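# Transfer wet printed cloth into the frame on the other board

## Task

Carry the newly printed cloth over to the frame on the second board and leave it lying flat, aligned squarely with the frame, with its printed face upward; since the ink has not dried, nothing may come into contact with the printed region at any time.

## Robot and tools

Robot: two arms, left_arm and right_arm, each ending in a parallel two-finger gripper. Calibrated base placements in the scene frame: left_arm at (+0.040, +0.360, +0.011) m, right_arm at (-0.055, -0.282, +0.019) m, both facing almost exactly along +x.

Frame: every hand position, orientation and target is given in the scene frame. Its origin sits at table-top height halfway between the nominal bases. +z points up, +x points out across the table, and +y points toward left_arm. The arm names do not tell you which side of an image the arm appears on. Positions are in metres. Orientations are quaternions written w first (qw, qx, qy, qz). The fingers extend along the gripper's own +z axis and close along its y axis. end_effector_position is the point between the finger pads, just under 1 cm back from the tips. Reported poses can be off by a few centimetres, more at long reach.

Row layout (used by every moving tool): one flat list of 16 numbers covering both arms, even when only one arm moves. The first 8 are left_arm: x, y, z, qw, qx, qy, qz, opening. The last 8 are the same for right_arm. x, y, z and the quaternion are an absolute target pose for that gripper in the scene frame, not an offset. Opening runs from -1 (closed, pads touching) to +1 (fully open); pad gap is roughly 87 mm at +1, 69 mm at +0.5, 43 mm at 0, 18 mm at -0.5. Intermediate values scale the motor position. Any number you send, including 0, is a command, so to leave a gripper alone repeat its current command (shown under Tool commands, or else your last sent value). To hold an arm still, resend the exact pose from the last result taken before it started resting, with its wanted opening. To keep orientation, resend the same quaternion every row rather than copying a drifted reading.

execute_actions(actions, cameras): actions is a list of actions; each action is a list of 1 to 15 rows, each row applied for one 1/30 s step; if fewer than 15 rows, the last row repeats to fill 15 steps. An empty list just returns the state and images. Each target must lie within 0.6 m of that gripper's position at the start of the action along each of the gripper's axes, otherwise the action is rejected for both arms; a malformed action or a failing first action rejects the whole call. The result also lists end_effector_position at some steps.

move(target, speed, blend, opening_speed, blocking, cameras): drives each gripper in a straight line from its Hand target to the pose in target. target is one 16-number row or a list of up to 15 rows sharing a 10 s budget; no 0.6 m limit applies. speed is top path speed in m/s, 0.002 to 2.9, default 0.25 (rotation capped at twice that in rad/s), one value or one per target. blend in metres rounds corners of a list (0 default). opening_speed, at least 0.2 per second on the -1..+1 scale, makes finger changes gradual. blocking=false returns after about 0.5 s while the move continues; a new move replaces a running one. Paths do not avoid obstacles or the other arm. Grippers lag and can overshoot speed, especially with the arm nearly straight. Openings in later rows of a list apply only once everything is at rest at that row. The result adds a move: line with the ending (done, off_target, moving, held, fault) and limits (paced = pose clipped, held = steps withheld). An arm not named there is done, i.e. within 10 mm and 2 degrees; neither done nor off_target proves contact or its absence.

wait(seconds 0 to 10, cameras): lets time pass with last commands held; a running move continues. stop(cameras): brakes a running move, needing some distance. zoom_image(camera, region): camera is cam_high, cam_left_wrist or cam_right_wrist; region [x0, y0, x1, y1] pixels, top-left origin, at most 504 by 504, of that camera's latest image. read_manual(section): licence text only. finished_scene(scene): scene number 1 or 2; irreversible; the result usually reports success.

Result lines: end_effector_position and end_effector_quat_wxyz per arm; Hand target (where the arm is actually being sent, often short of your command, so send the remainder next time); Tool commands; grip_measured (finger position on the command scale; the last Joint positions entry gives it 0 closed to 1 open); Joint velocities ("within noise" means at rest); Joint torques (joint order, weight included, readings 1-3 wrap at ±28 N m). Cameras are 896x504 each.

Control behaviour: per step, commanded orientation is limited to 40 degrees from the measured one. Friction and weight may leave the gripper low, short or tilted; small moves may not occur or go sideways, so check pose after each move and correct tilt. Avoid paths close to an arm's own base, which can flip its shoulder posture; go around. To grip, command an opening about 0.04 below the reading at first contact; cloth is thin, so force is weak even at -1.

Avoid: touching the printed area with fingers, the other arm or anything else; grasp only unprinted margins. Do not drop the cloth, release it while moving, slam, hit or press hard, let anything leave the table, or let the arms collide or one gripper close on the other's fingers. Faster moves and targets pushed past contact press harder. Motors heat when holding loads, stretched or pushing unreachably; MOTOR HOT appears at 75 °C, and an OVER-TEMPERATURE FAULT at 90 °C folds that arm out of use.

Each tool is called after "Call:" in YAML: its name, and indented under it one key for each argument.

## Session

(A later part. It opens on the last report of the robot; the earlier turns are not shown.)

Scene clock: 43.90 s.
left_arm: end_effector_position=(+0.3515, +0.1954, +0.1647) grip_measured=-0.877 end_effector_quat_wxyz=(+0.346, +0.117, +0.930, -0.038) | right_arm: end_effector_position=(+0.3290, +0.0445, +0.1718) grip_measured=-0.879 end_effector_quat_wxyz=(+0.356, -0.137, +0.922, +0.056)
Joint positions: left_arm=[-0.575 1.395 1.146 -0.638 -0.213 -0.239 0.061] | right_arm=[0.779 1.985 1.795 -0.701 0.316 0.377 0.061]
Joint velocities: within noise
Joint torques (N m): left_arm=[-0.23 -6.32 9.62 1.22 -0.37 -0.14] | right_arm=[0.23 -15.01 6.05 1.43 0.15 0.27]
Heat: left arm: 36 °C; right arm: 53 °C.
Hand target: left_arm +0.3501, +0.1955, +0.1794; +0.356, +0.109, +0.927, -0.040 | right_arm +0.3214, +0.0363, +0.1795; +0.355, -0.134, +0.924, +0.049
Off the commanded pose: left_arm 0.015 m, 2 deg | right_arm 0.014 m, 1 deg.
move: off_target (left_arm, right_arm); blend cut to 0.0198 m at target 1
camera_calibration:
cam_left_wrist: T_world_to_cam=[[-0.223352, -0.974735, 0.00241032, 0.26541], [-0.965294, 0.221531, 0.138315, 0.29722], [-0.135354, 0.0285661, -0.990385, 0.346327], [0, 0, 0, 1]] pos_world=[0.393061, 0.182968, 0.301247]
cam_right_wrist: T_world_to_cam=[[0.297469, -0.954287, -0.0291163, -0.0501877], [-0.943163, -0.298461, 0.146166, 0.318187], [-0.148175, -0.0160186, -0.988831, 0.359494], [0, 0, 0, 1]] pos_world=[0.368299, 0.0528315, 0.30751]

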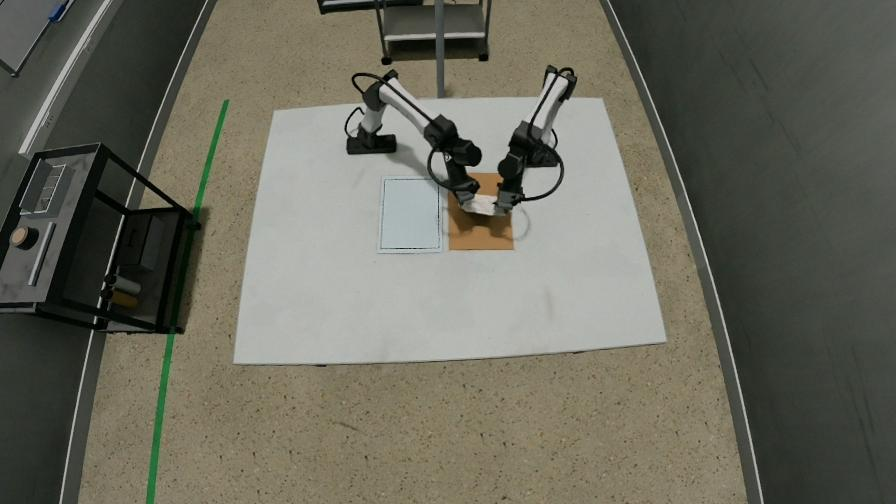

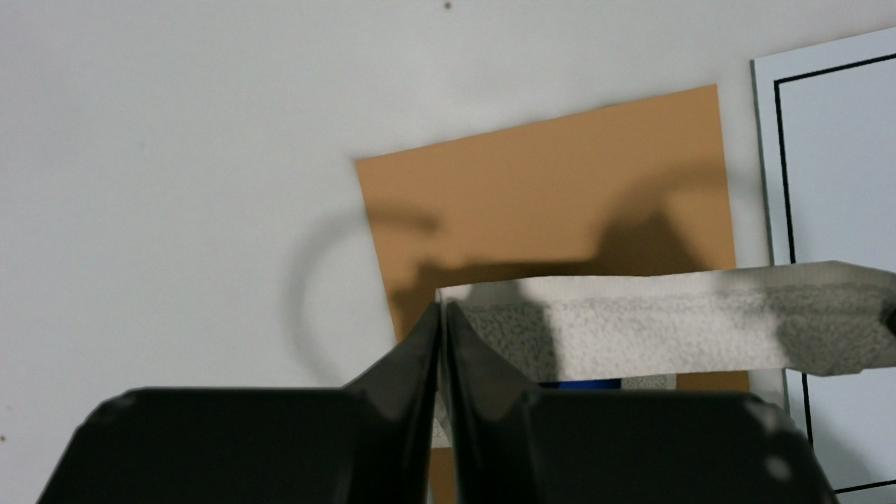

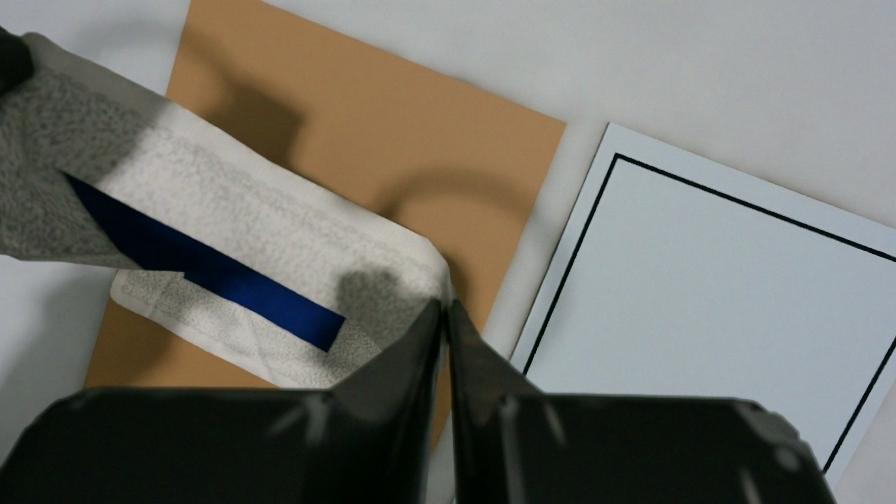

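Call:
move:
  target:
    - [0.325,0.198,0.24,0.3561,0.1057,0.9276,-0.0406,-1.0,0.294,0.033,0.24,0.3549,-0.1300,0.9245,0.0499,-1.0]
    - [0.305,0.198,0.305,0.4190,0.1183,0.8985,-0.0552,-1.0,0.274,0.033,0.305,0.4174,-0.1417,0.8952,0.0661,-1.0]
  speed: 0.08
  blend: 0.02

Scene clock: 46.80 s.
left_arm: end_effector_position=(+0.3106, +0.1936, +0.2939) grip_measured=-0.877 end_effector_quat_wxyz=(+0.413, +0.124, +0.901, -0.055) | right_arm: end_effector_position=(+0.2804, +0.0425, +0.2898) grip_measured=-0.879 end_effector_quat_wxyz=(+0.410, -0.138, +0.899, +0.071)
Joint positions: left_arm=[-0.699 1.262 1.495 -0.989 -0.312 -0.278 0.061] | right_arm=[0.884 1.842 2.016 -0.97 0.417 0.412 0.061]
Joint velocities: within noise
Joint torques (N m): left_arm=[-0.25 -4.44 8.96 1.33 -0.41 -0.09] | right_arm=[0.16 -12.81 8.28 1.54 0.18 0.07]
Heat: left arm: 36 °C; right arm: 54 °C.
Hand target: left_arm +0.3052, +0.1981, +0.3047; +0.419, +0.118, +0.898, -0.055 | right_arm +0.2743, +0.0337, +0.3045; +0.418, -0.139, +0.895, +0.068
Off the commanded pose: left_arm 0.013 m, 1 deg | right_arm 0.019 m, 1 deg.
move: off_target (left_arm, right_arm)
camera_calibration:
cam_left_wrist: T_world_to_cam=[[-0.25044, -0.968054, 0.0122556, 0.258493], [-0.968117, 0.250345, -0.00881489, 0.278778], [0.00546516, -0.0140725, -0.999886, 0.436068], [0, 0, 0, 1]] pos_world=[0.332243, 0.186581, 0.435308]
cam_right_wrist: T_world_to_cam=[[0.313414, -0.948892, -0.0370975, -0.0366698], [-0.948924, -0.314438, 0.0259245, 0.291593], [-0.0362644, 0.0270776, -0.998975, 0.438696], [0, 0, 0, 1]] pos_world=[0.304102, 0.0450135, 0.429327]

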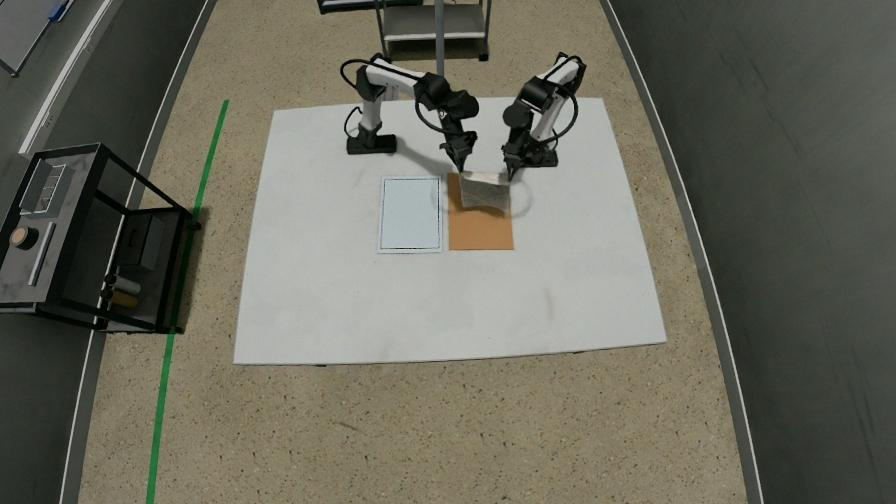

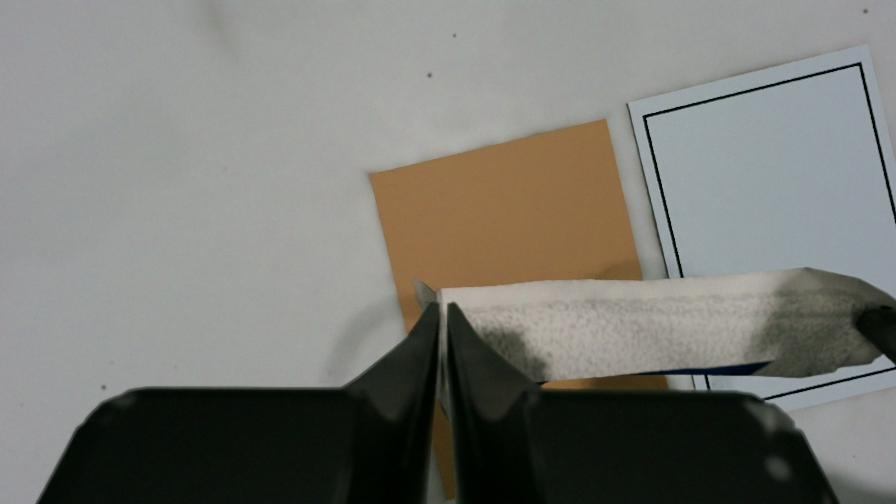

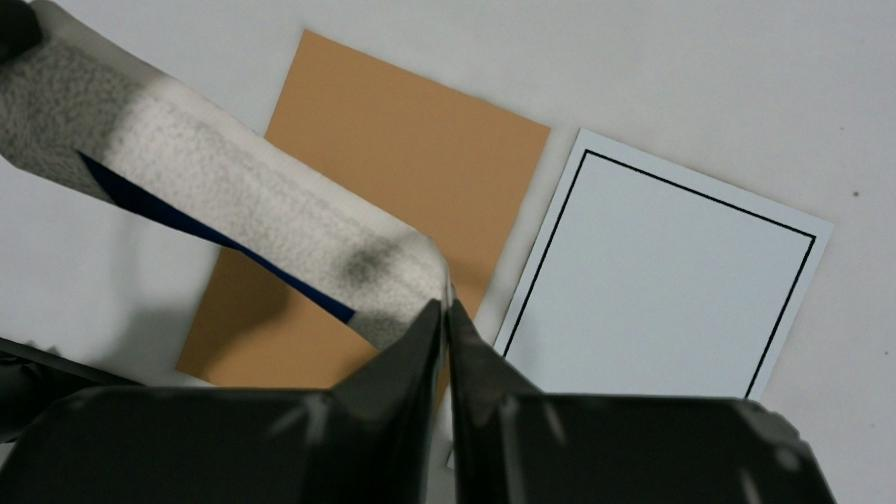

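Call:
move:
  target:
    - [0.290,0.115,0.31,0.4190,0.1183,0.8985,-0.0552,-1.0,0.270,-0.055,0.31,0.4174,-0.1417,0.8952,0.0661,-1.0]
    - [0.270,-0.045,0.31,0.4101,0.2192,0.8794,-0.1022,-1.0,0.260,-0.215,0.31,0.4194,-0.1105,0.8995,0.0515,-1.0]
  speed: 0.1
  blend: 0.03

Scene clock: 50.70 s.
left_arm: end_effector_position=(+0.2712, -0.0476, +0.3132) grip_measured=-0.877 end_effector_quat_wxyz=(+0.415, +0.211, +0.877, -0.118) | right_arm: end_effector_position=(+0.2636, -0.2125, +0.3102) grip_measured=-0.879 end_effector_quat_wxyz=(+0.419, -0.106, +0.900, +0.053)
Joint positions: left_arm=[-1.214 1.941 2.282 -1.149 -0.52 -0.519 0.061] | right_arm=[0.195 1.259 1.508 -0.948 -0.032 -0.019 0.061]
Joint velocities: within noise
Joint torques (N m): left_arm=[0.06 -6.43 8.55 1.17 -0.46 0.09] | right_arm=[-0.91 -6.11 5.46 2.13 -0.27 0.02]
Heat: left arm: 36 °C; right arm: 53 °C.
Hand target: left_arm +0.2701, -0.0447, +0.3101; +0.411, +0.217, +0.879, -0.103 | right_arm +0.2600, -0.2144, +0.3101; +0.420, -0.110, +0.899, +0.053
Off the commanded pose: left_arm 0.004 m, 2 deg | right_arm 0.004 m, 1 deg.
move: done
camera_calibration:
cam_left_wrist: T_world_to_cam=[[-0.45012, -0.891698, 0.0476125, 0.0616073], [-0.89283, 0.448473, -0.0415529, 0.300532], [0.0156998, -0.0612136, -0.998001, 0.446557], [0, 0, 0, 1]] pos_world=[0.289043, -0.0525097, 0.455219]
cam_right_wrist: T_world_to_cam=[[0.242308, -0.969788, -0.0282461, -0.261018], [-0.96999, -0.242758, 0.0137237, 0.219572], [-0.020166, 0.024073, -0.999507, 0.460645], [0, 0, 0, 1]] pos_world=[0.285519, -0.210919, 0.450032]

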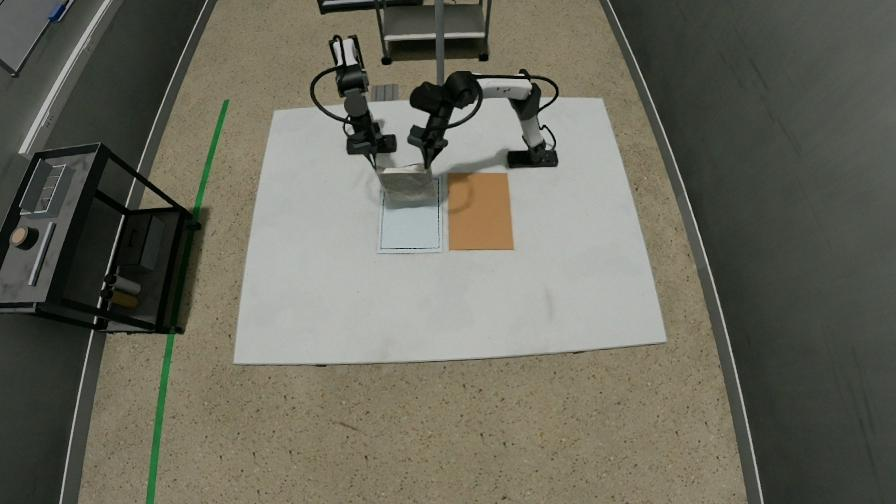

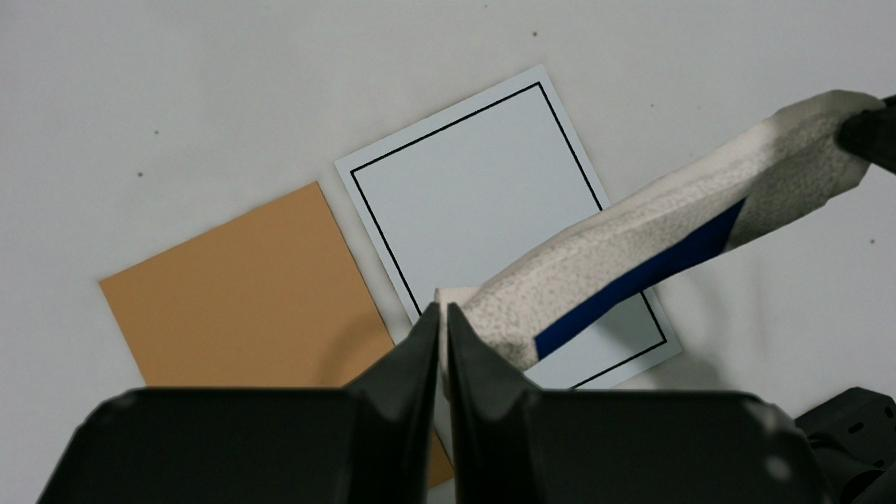

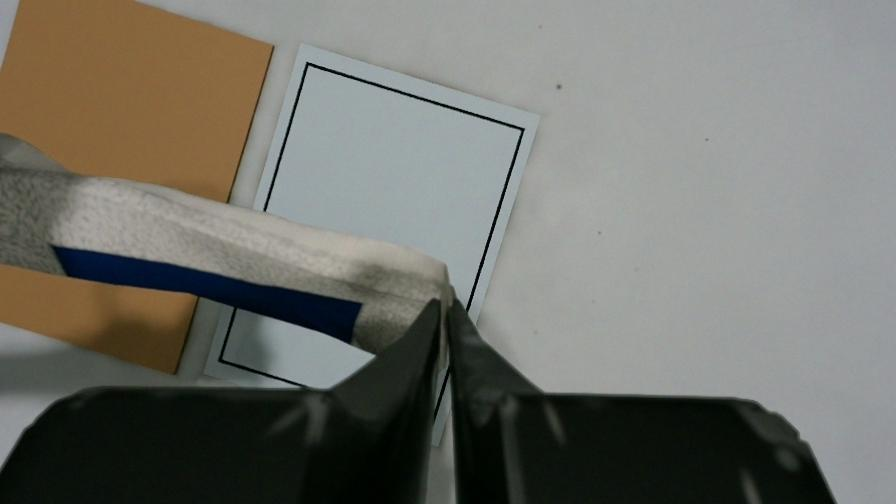

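Call:
move:
  target:
    - [0.20,-0.045,0.31,0.4009,0.2470,0.8755,-0.1120,-1.0,0.192,-0.208,0.31,0.3710,-0.1370,0.9170,0.0540,-1.0]
    - [0.145,-0.045,0.31,0.3879,0.2747,0.8712,-0.1223,-1.0,0.137,-0.206,0.31,0.3206,-0.1641,0.9311,0.0565,-1.0]
  speed: 0.08
  blend: 0.02

Scene clock: 53.73 s.
left_arm: end_effector_position=(+0.1451, -0.0588, +0.3003) grip_measured=-0.877 end_effector_quat_wxyz=(+0.383, +0.286, +0.870, -0.123) | right_arm: end_effector_position=(+0.1442, -0.2027, +0.3073) grip_measured=-0.879 end_effector_quat_wxyz=(+0.324, -0.170, +0.928, +0.060)
Joint positions: left_arm=[-1.517 1.903 2.235 -1.294 -0.602 -0.677 0.061] | right_arm=[0.384 1.089 1.544 -1.353 0.015 0.021 0.061]
Joint velocities: within noise
Joint torques (N m): left_arm=[0.18 -10.43 5.09 1.02 -0.65 -0.15] | right_arm=[0.29 -2.85 7.1 1.48 -0.02 0.27]
Heat: left arm: 37 °C; right arm: 52 °C.
Hand target: left_arm +0.1455, -0.0450, +0.3097; +0.388, +0.278, +0.870, -0.120 | right_arm +0.1371, -0.2067, +0.3100; +0.321, -0.167, +0.931, +0.054
Off the commanded pose: left_arm 0.017 m, 1 deg | right_arm 0.008 m, 1 deg.
move: off_target (left_arm)
camera_calibration:
cam_left_wrist: T_world_to_cam=[[-0.575194, -0.817955, 0.0100579, 0.0293323], [-0.817662, 0.575263, 0.0223791, 0.169745], [-0.024091, 0.00464836, -0.999699, 0.445144], [0, 0, 0, 1]] pos_world=[0.16639, -0.0757248, 0.440916]
cam_right_wrist: T_world_to_cam=[[0.357772, -0.933501, -0.0239694, -0.233261], [-0.91092, -0.354536, 0.211017, 0.0143692], [-0.205483, -0.0536619, -0.977188, 0.45921], [0, 0, 0, 1]] pos_world=[0.190903, -0.188013, 0.440112]

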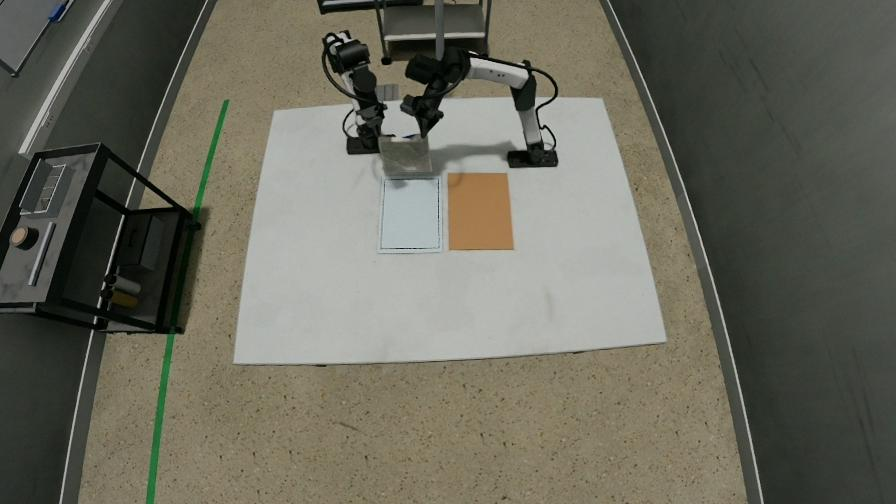

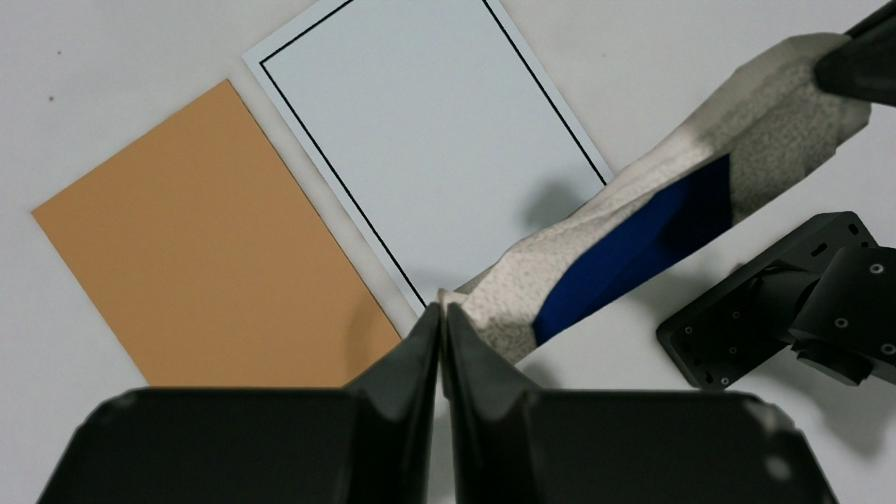

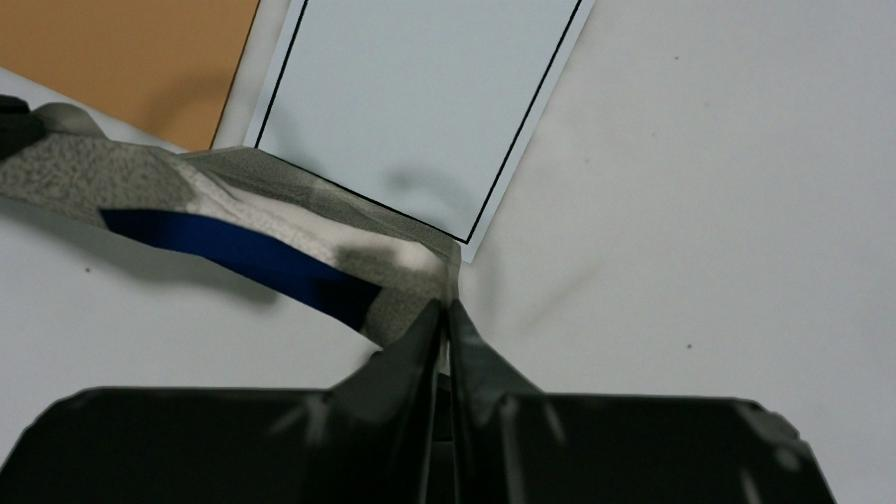

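Call:
move:
  target: [0.143,-0.027,0.29,0.3879,0.2747,0.8712,-0.1223,-1.0,0.132,-0.2075,0.28,0.3206,-0.1641,0.9311,0.0565,-1.0]
  speed: 0.06

Call:
zoom_image:
  camera: "cam_high"
  region: [340, 90, 480, 230]

Scene clock: 55.20 s.
left_arm: end_effector_position=(+0.1424, -0.0334, +0.2799) grip_measured=-0.877 end_effector_quat_wxyz=(+0.376, +0.282, +0.875, -0.114) | right_arm: end_effector_position=(+0.1309, -0.2054, +0.2803) grip_measured=-0.879 end_effector_quat_wxyz=(+0.314, -0.164, +0.933, +0.063)
Joint positions: left_arm=[-1.518 1.769 1.98 -1.207 -0.602 -0.7 0.061] | right_arm=[0.391 1.004 1.391 -1.306 0.014 0.042 0.061]
Joint velocities: within noise
Joint torques (N m): left_arm=[-0.02 -9.76 4.7 1.34 -0.67 -0.07] | right_arm=[-0.02 -2.63 4.86 1.96 0 0.22]
Heat: left arm: 37 °C; right arm: 52 °C.
Hand target: left_arm +0.1429, -0.0274, +0.2900; +0.387, +0.272, +0.872, -0.124 | right_arm +0.1317, -0.2070, +0.2799; +0.320, -0.161, +0.932, +0.058
Off the commanded pose: left_arm 0.012 m, 2 deg | right_arm 0.002 m, 1 deg.
move: off_target (left_arm)
camera_calibration:
cam_left_wrist: T_world_to_cam=[[-0.563149, -0.826354, 0.00147798, 0.0491397], [-0.82557, 0.56269, 0.0425947, 0.14844], [-0.03603, 0.022767, -0.999091, 0.4267], [0, 0, 0, 1]] pos_world=[0.165595, -0.0526339, 0.419917]
cam_right_wrist: T_world_to_cam=[[0.348575, -0.936518, -0.037801, -0.227149], [-0.908957, -0.347606, 0.230145, 0.00275153], [-0.228675, -0.0458631, -0.972422, 0.43328], [0, 0, 0, 1]] pos_world=[0.18076, -0.191902, 0.412111]

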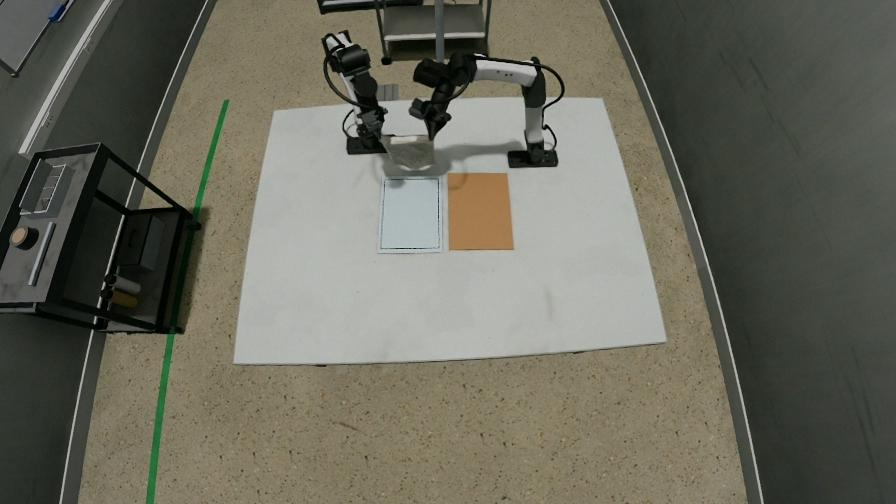

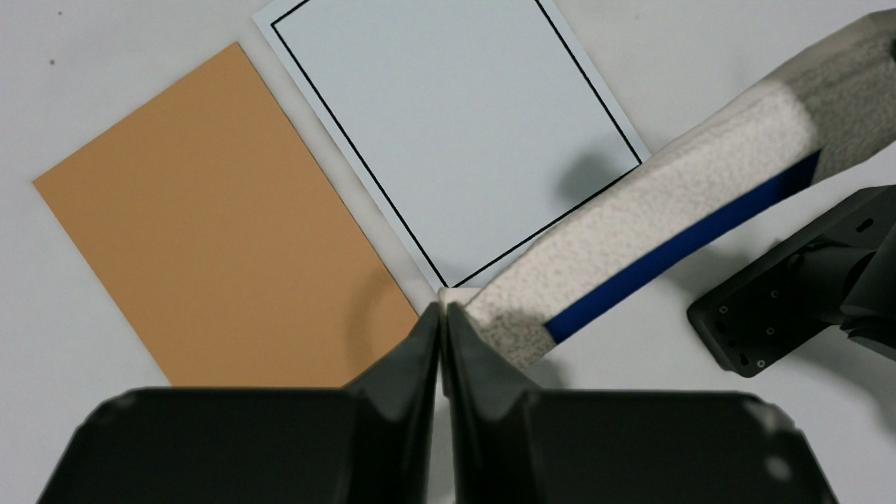

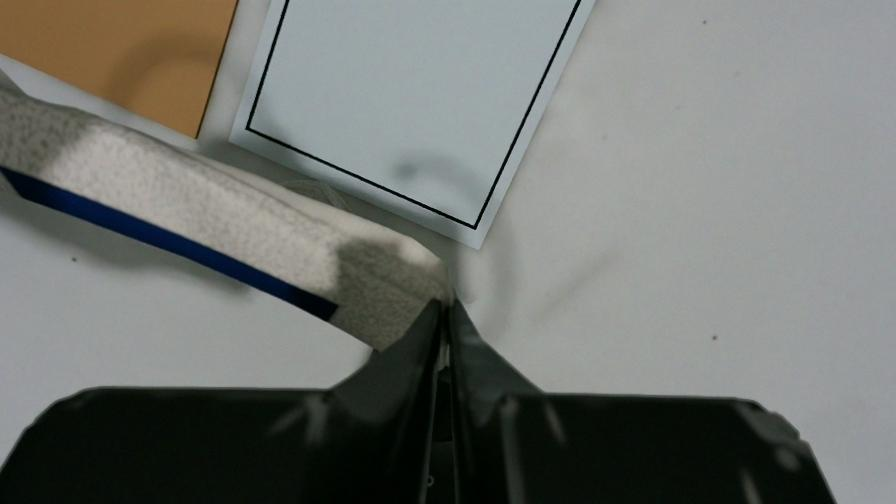

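Scaled by 3.600 from the camera's 896x504 image, which has a finer 1280x720 frame.

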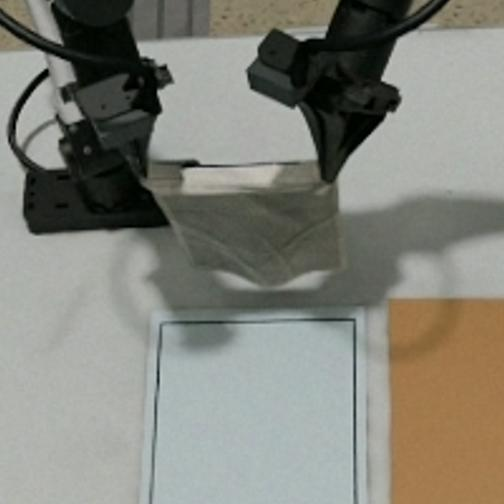

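Call:
wait:
  seconds: 1
  cameras: ["cam_high"]

Call:
zoom_image:
  camera: "cam_high"
  region: [360, 110, 460, 210]

Scene clock: 56.50 s.
left_arm: end_effector_position=(+0.1424, -0.0333, +0.2798) grip_measured=-0.877 end_effector_quat_wxyz=(+0.376, +0.282, +0.875, -0.114) | right_arm: end_effector_position=(+0.1312, -0.2052, +0.2805) grip_measured=-0.879 end_effector_quat_wxyz=(+0.315, -0.164, +0.933, +0.063)
Joint positions: left_arm=[-1.518 1.769 1.98 -1.207 -0.602 -0.7 0.061] | right_arm=[0.391 1.004 1.391 -1.304 0.014 0.042 0.061]
Joint velocities: within noise
Joint torques (N m): left_arm=[-0.01 -9.76 4.68 1.35 -0.67 -0.08] | right_arm=[0.06 -2.61 4.86 1.98 -0.01 0.22]
Heat: left arm: 38 °C; right arm: 51 °C.
Hand target: left_arm +0.1429, -0.0273, +0.2898; +0.387, +0.272, +0.872, -0.123 | right_arm +0.1319, -0.2069, +0.2801; +0.321, -0.161, +0.932, +0.059
Tool commands: left_gripper/opening=-1.0 right_gripper/opening=-1.0
Off the commanded pose: left_arm 0.012 m, 2 deg | right_arm 0.002 m, 1 deg.
wait: 1.00 s; at rest from the start
Images, in order (width x height): cam_high 896x504.

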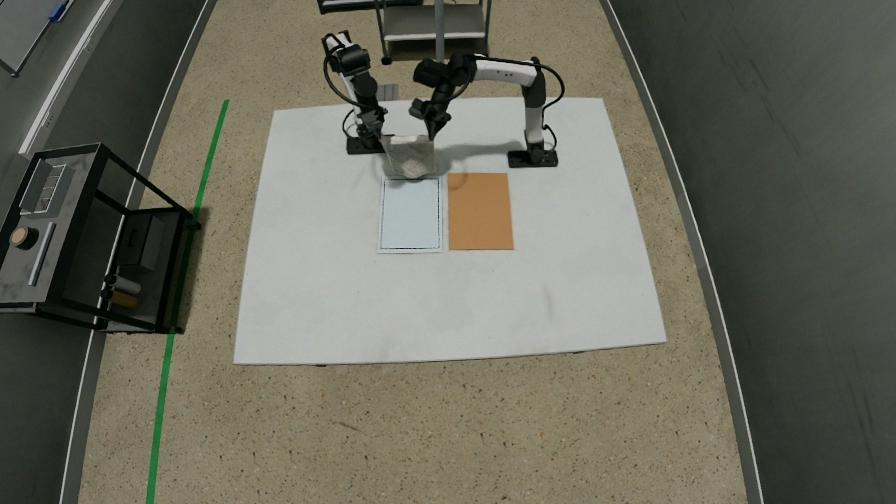

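Scaled by 5.040 from the camera's 896x504 image, which has a finer 1280x720 frame.

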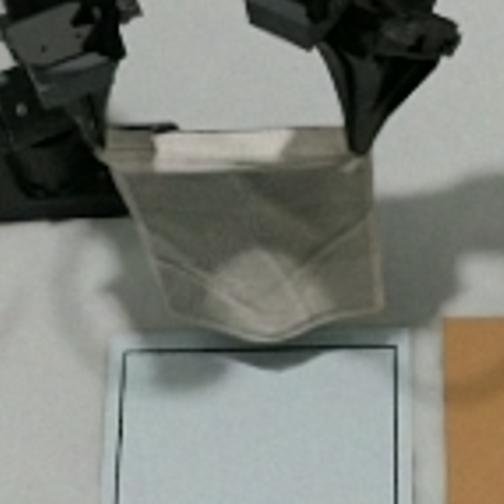

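Call:
move:
  target: [0.152,-0.037,0.265,0.3879,0.2747,0.8712,-0.1223,-1.0,0.143,-0.208,0.255,0.3206,-0.1641,0.9311,0.0565,-1.0]
  speed: 0.04
  cameras: ["cam_high"]

Call:
zoom_image:
  camera: "cam_high"
  region: [360, 110, 460, 210]

Scene clock: 58.40 s.
left_arm: end_effector_position=(+0.1474, -0.0424, +0.2536) grip_measured=-0.877 end_effector_quat_wxyz=(+0.377, +0.278, +0.876, -0.112) | right_arm: end_effector_position=(+0.1413, -0.2068, +0.2546) grip_measured=-0.879 end_effector_quat_wxyz=(+0.313, -0.162, +0.934, +0.057)
Joint positions: left_arm=[-1.507 1.765 1.862 -1.092 -0.602 -0.699 0.061] | right_arm=[0.369 0.986 1.267 -1.206 0.014 0.026 0.061]
Joint velocities: within noise
Joint torques (N m): left_arm=[1.07 -10.14 4.89 1.46 -0.52 0.27] | right_arm=[-1.05 -2.95 5.19 2.02 -0.18 -0.01]
Heat: left arm: 38 °C; right arm: 50 °C.
Hand target: left_arm +0.1519, -0.0370, +0.2649; +0.388, +0.274, +0.871, -0.122 | right_arm +0.1430, -0.2080, +0.2551; +0.321, -0.164, +0.931, +0.056
Off the commanded pose: left_arm 0.013 m, 2 deg | right_arm 0.002 m, 1 deg.
move: off_target (left_arm)
Images, in order (width x height): cam_high 896x504.

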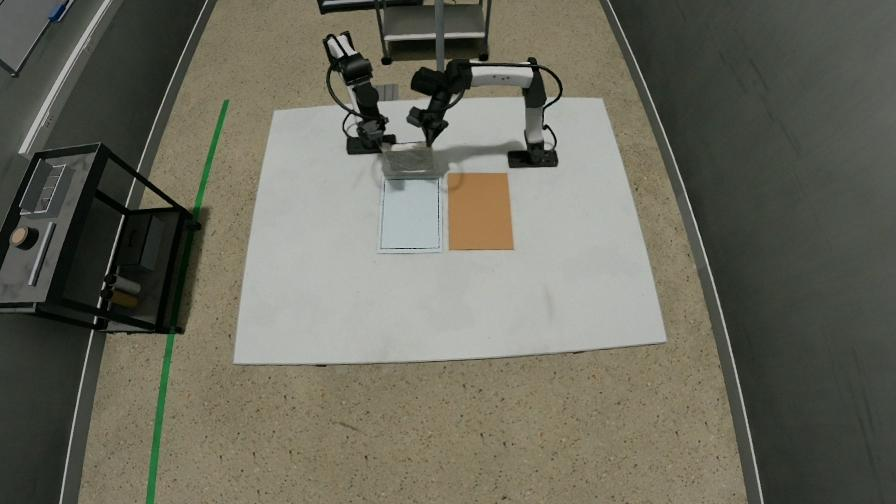

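Scaled by 5.040 from the camera's 896x504 image, which has a finer 1280x720 frame.

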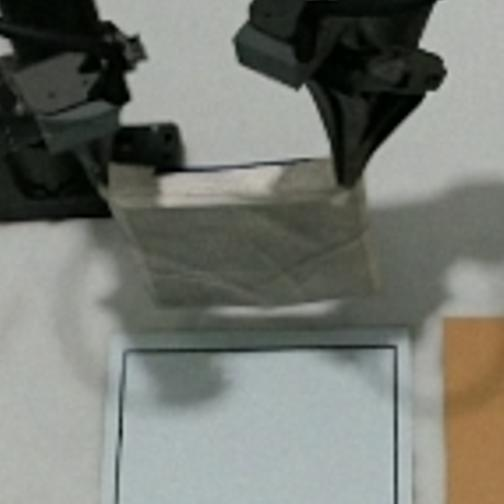

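Call:
wait:
  seconds: 3
  cameras: ["cam_high"]

Call:
zoom_image:
  camera: "cam_high"
  region: [360, 110, 460, 210]

Scene clock: 61.47 s.
left_arm: end_effector_position=(+0.1474, -0.0427, +0.2537) grip_measured=-0.877 end_effector_quat_wxyz=(+0.377, +0.278, +0.876, -0.113) | right_arm: end_effector_position=(+0.1413, -0.2068, +0.2546) grip_measured=-0.879 end_effector_quat_wxyz=(+0.313, -0.162, +0.934, +0.057)
Joint positions: left_arm=[-1.507 1.765 1.862 -1.09 -0.602 -0.699 0.061] | right_arm=[0.369 0.986 1.267 -1.206 0.014 0.026 0.061]
Joint velocities: within noise
Joint torques (N m): left_arm=[1.09 -10.15 4.9 1.44 -0.52 0.26] | right_arm=[-1.06 -2.96 5.29 2.04 -0.2 0]
Heat: left arm: 38 °C; right arm: 49 °C.
Hand target: left_arm +0.1519, -0.0372, +0.2650; +0.388, +0.274, +0.871, -0.122 | right_arm +0.1429, -0.2081, +0.2550; +0.320, -0.164, +0.931, +0.056
Tool commands: left_gripper/opening=-1.0 right_gripper/opening=-1.0
Off the commanded pose: left_arm 0.013 m, 2 deg | right_arm 0.002 m, 1 deg.
wait: 3.00 s; at rest by 0.10 s
Images, in order (width x height): cam_high 896x504.

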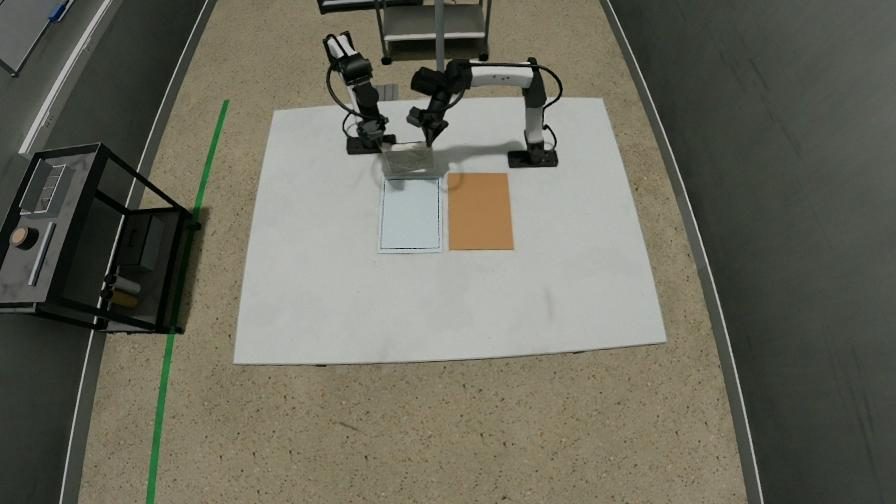

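Scaled by 5.040 from the camera's 896x504 image, which has a finer 1280x720 frame.

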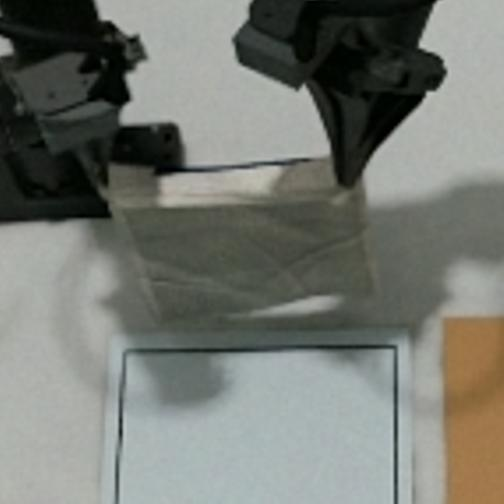

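Call:
wait:
  seconds: 0.1

Call:
zoom_image:
  camera: "cam_high"
  region: [375, 140, 445, 185]

Scene clock: 61.87 s.
left_arm: end_effector_position=(+0.1474, -0.0427, +0.2537) grip_measured=-0.877 end_effector_quat_wxyz=(+0.377, +0.278, +0.876, -0.113) | right_arm: end_effector_position=(+0.1413, -0.2068, +0.2546) grip_measured=-0.879 end_effector_quat_wxyz=(+0.313, -0.162, +0.934, +0.057)
Joint positions: left_arm=[-1.507 1.765 1.862 -1.09 -0.602 -0.699 0.061] | right_arm=[0.369 0.986 1.267 -1.206 0.014 0.026 0.061]
Joint velocities: within noise
Joint torques (N m): left_arm=[1.1 -10.14 4.89 1.44 -0.52 0.26] | right_arm=[-0.99 -2.97 5.15 2.02 -0.19 0]
Heat: left arm: 38 °C; right arm: 49 °C.
Hand target: left_arm +0.1519, -0.0372, +0.2650; +0.388, +0.274, +0.871, -0.122 | right_arm +0.1429, -0.2081, +0.2550; +0.320, -0.164, +0.931, +0.056
Tool commands: left_gripper/opening=-1.0 right_gripper/opening=-1.0
Off the commanded pose: left_arm 0.013 m, 2 deg | right_arm 0.002 m, 1 deg.
wait: 0.10 s; at rest from the start
camera_calibration:
cam_left_wrist: T_world_to_cam=[[-0.5552, -0.831714, 0.00205704, 0.0426952], [-0.830958, 0.554798, 0.04134, 0.159764], [-0.0355243, 0.0212427, -0.999143, 0.400753], [0, 0, 0, 1]] pos_world=[0.170698, -0.0616397, 0.393717]
cam_right_wrist: T_world_to_cam=[[0.340292, -0.93992, -0.0274099, -0.235275], [-0.911419, -0.336864, 0.236302, 0.0185933], [-0.231338, -0.0554299, -0.971293, 0.408688], [0, 0, 0, 1]] pos_world=[0.191554, -0.192223, 0.386113]

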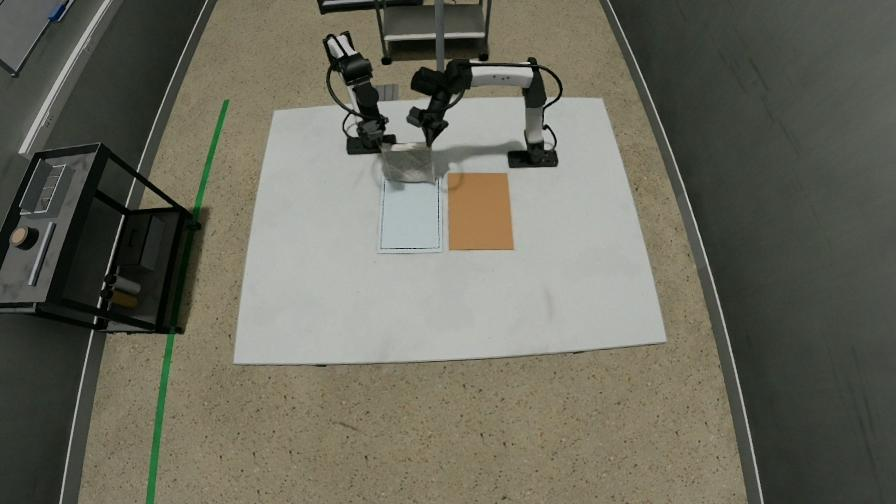

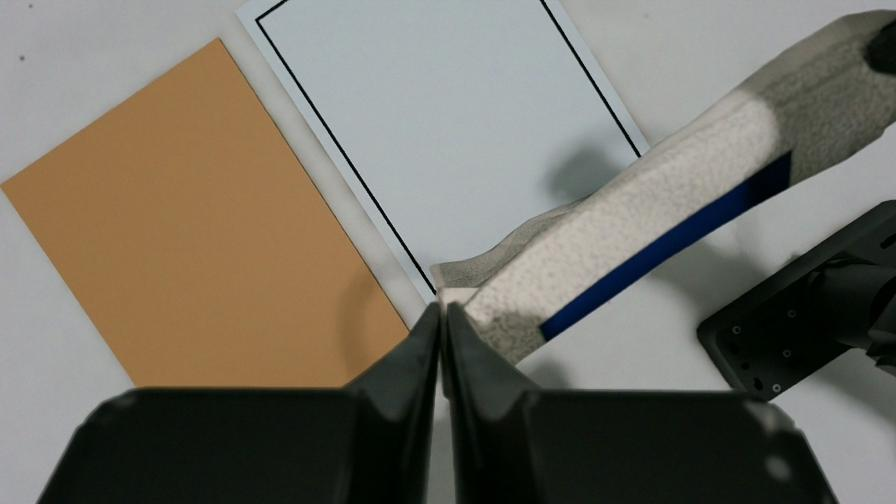

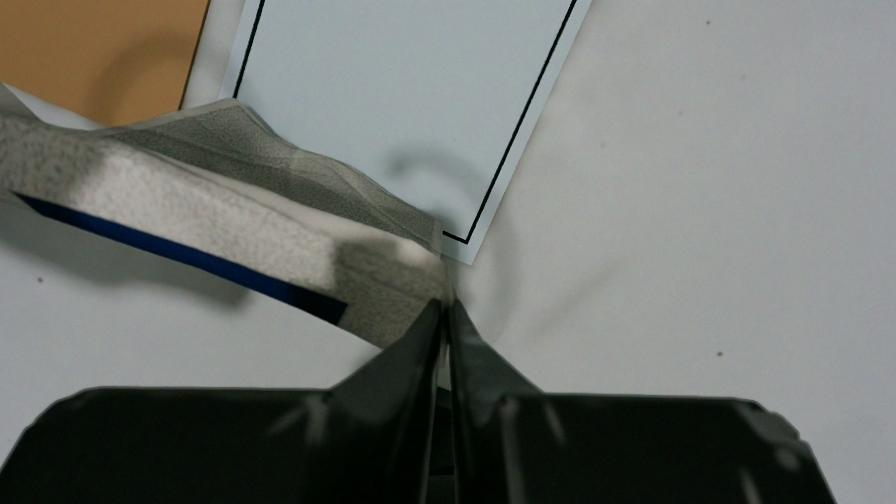

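Scaled by 7.200 from the camera's 896x504 image, which has a finer 1280x720 frame.

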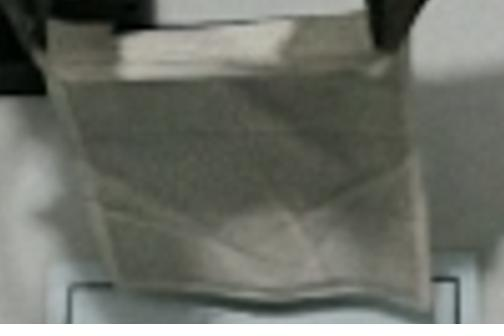

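Call:
wait:
  seconds: 5
  cameras: ["cam_high","cam_left_wrist"]

Call:
zoom_image:
  camera: "cam_high"
  region: [375, 140, 445, 185]

Call:
wait:
  seconds: 0.3
  cameras: ["cam_high","cam_left_wrist"]

Call:
zoom_image:
  camera: "cam_high"
  region: [375, 140, 445, 185]

Scene clock: 67.00 s.
left_arm: end_effector_position=(+0.1474, -0.0427, +0.2537) grip_measured=-0.877 end_effector_quat_wxyz=(+0.377, +0.278, +0.876, -0.113) | right_arm: end_effector_position=(+0.1413, -0.2068, +0.2546) grip_measured=-0.879 end_effector_quat_wxyz=(+0.313, -0.162, +0.934, +0.057)
Joint positions: left_arm=[-1.507 1.765 1.862 -1.09 -0.602 -0.699 0.061] | right_arm=[0.369 0.986 1.267 -1.206 0.014 0.026 0.061]
Joint velocities: within noise
Joint torques (N m): left_arm=[1.07 -10.14 4.92 1.44 -0.52 0.26] | right_arm=[-1.06 -2.89 5.19 2.04 -0.19 0]
Heat: left arm: 38 °C; right arm: 48 °C.
Hand target: left_arm +0.1519, -0.0372, +0.2649; +0.388, +0.274, +0.872, -0.122 | right_arm +0.1428, -0.2081, +0.2549; +0.320, -0.164, +0.931, +0.056
Tool commands: left_gripper/opening=-1.0 right_gripper/opening=-1.0
Off the commanded pose: left_arm 0.013 m, 2 deg | right_arm 0.002 m, 1 deg.
wait: 5.00 s; at rest by 0.03 s
camera_calibration:
cam_left_wrist: T_world_to_cam=[[-0.5552, -0.831714, 0.00205704, 0.0426952], [-0.830958, 0.554798, 0.04134, 0.159764], [-0.0355243, 0.0212427, -0.999143, 0.400753], [0, 0, 0, 1]] pos_world=[0.170698, -0.0616397, 0.393717]
Images, in order (width x height): cam_high 896x504, cam_left_wrist 896x504.

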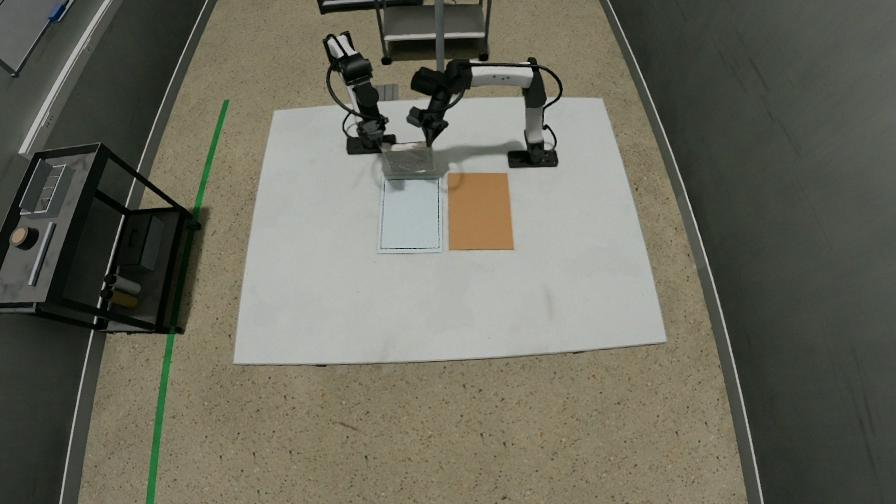

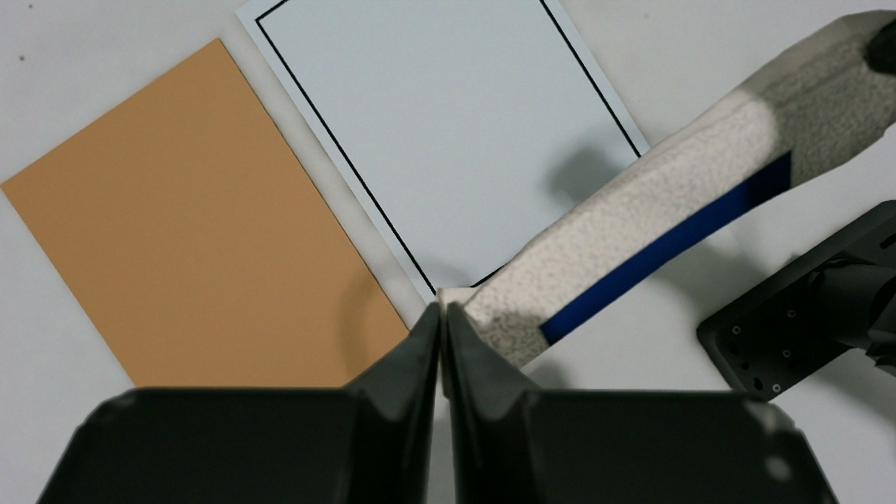

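Scaled by 7.200 from the camera's 896x504 image, which has a finer 1280x720 frame.

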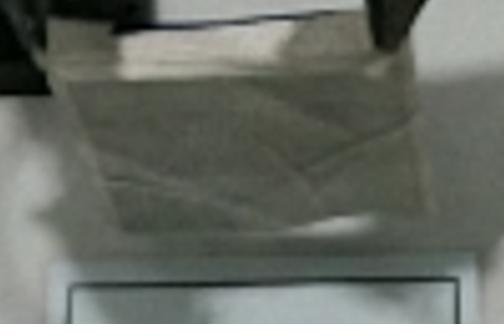

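Scene clock: 67.30 s.
left_arm: end_effector_position=(+0.1474, -0.0427, +0.2537) grip_measured=-0.877 end_effector_quat_wxyz=(+0.377, +0.278, +0.876, -0.113) | right_arm: end_effector_position=(+0.1413, -0.2068, +0.2546) grip_measured=-0.879 end_effector_quat_wxyz=(+0.313, -0.162, +0.934, +0.057)
Joint positions: left_arm=[-1.507 1.765 1.862 -1.09 -0.602 -0.699 0.061] | right_arm=[0.369 0.986 1.267 -1.206 0.014 0.026 0.061]
Joint velocities: within noise
Joint torques (N m): left_arm=[1.11 -10.14 4.9 1.44 -0.53 0.26] | right_arm=[-1.01 -2.92 5.23 2.04 -0.19 0]
Heat: left arm: 38 °C; right arm: 48 °C.
Hand target: left_arm +0.1519, -0.0371, +0.2649; +0.388, +0.274, +0.872, -0.122 | right_arm +0.1428, -0.2081, +0.2549; +0.320, -0.164, +0.931, +0.056
Tool commands: left_gripper/opening=-1.0 right_gripper/opening=-1.0
Off the commanded pose: left_arm 0.013 m, 2 deg | right_arm 0.002 m, 1 deg.
wait: 0.30 s; at rest by 0.17 s
camera_calibration:
cam_left_wrist: T_world_to_cam=[[-0.5552, -0.831714, 0.00205704, 0.0426952], [-0.830958, 0.554798, 0.04134, 0.159764], [-0.0355243, 0.0212427, -0.999143, 0.400753], [0, 0, 0, 1]] pos_world=[0.170698, -0.0616397, 0.393717]
Images, in order (width x height): cam_high 896x504, cam_left_wrist 896x504.

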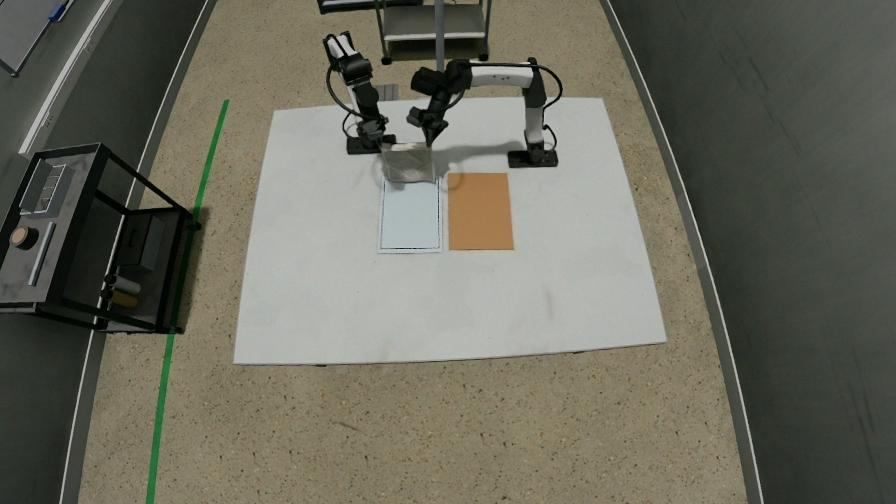

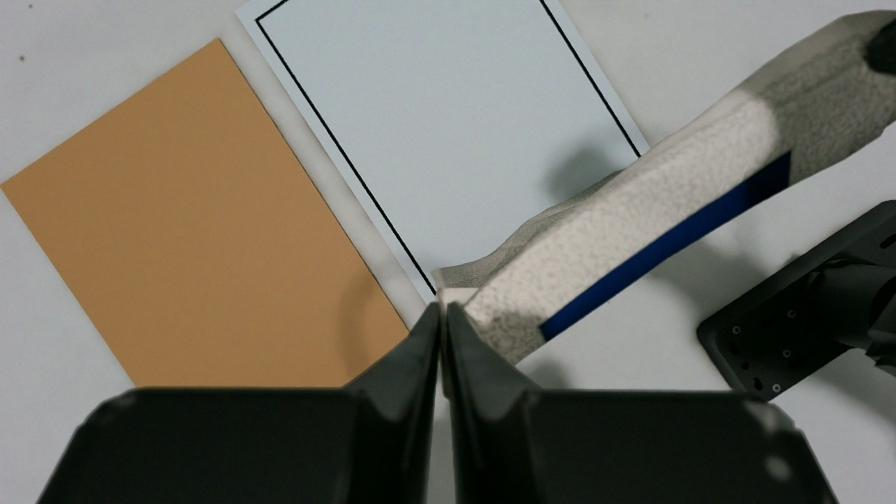

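Scaled by 7.200 from the camera's 896x504 image, which has a finer 1280x720 frame.

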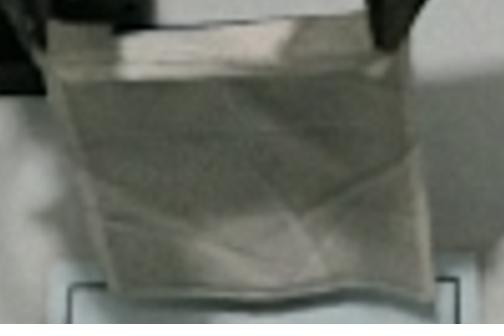

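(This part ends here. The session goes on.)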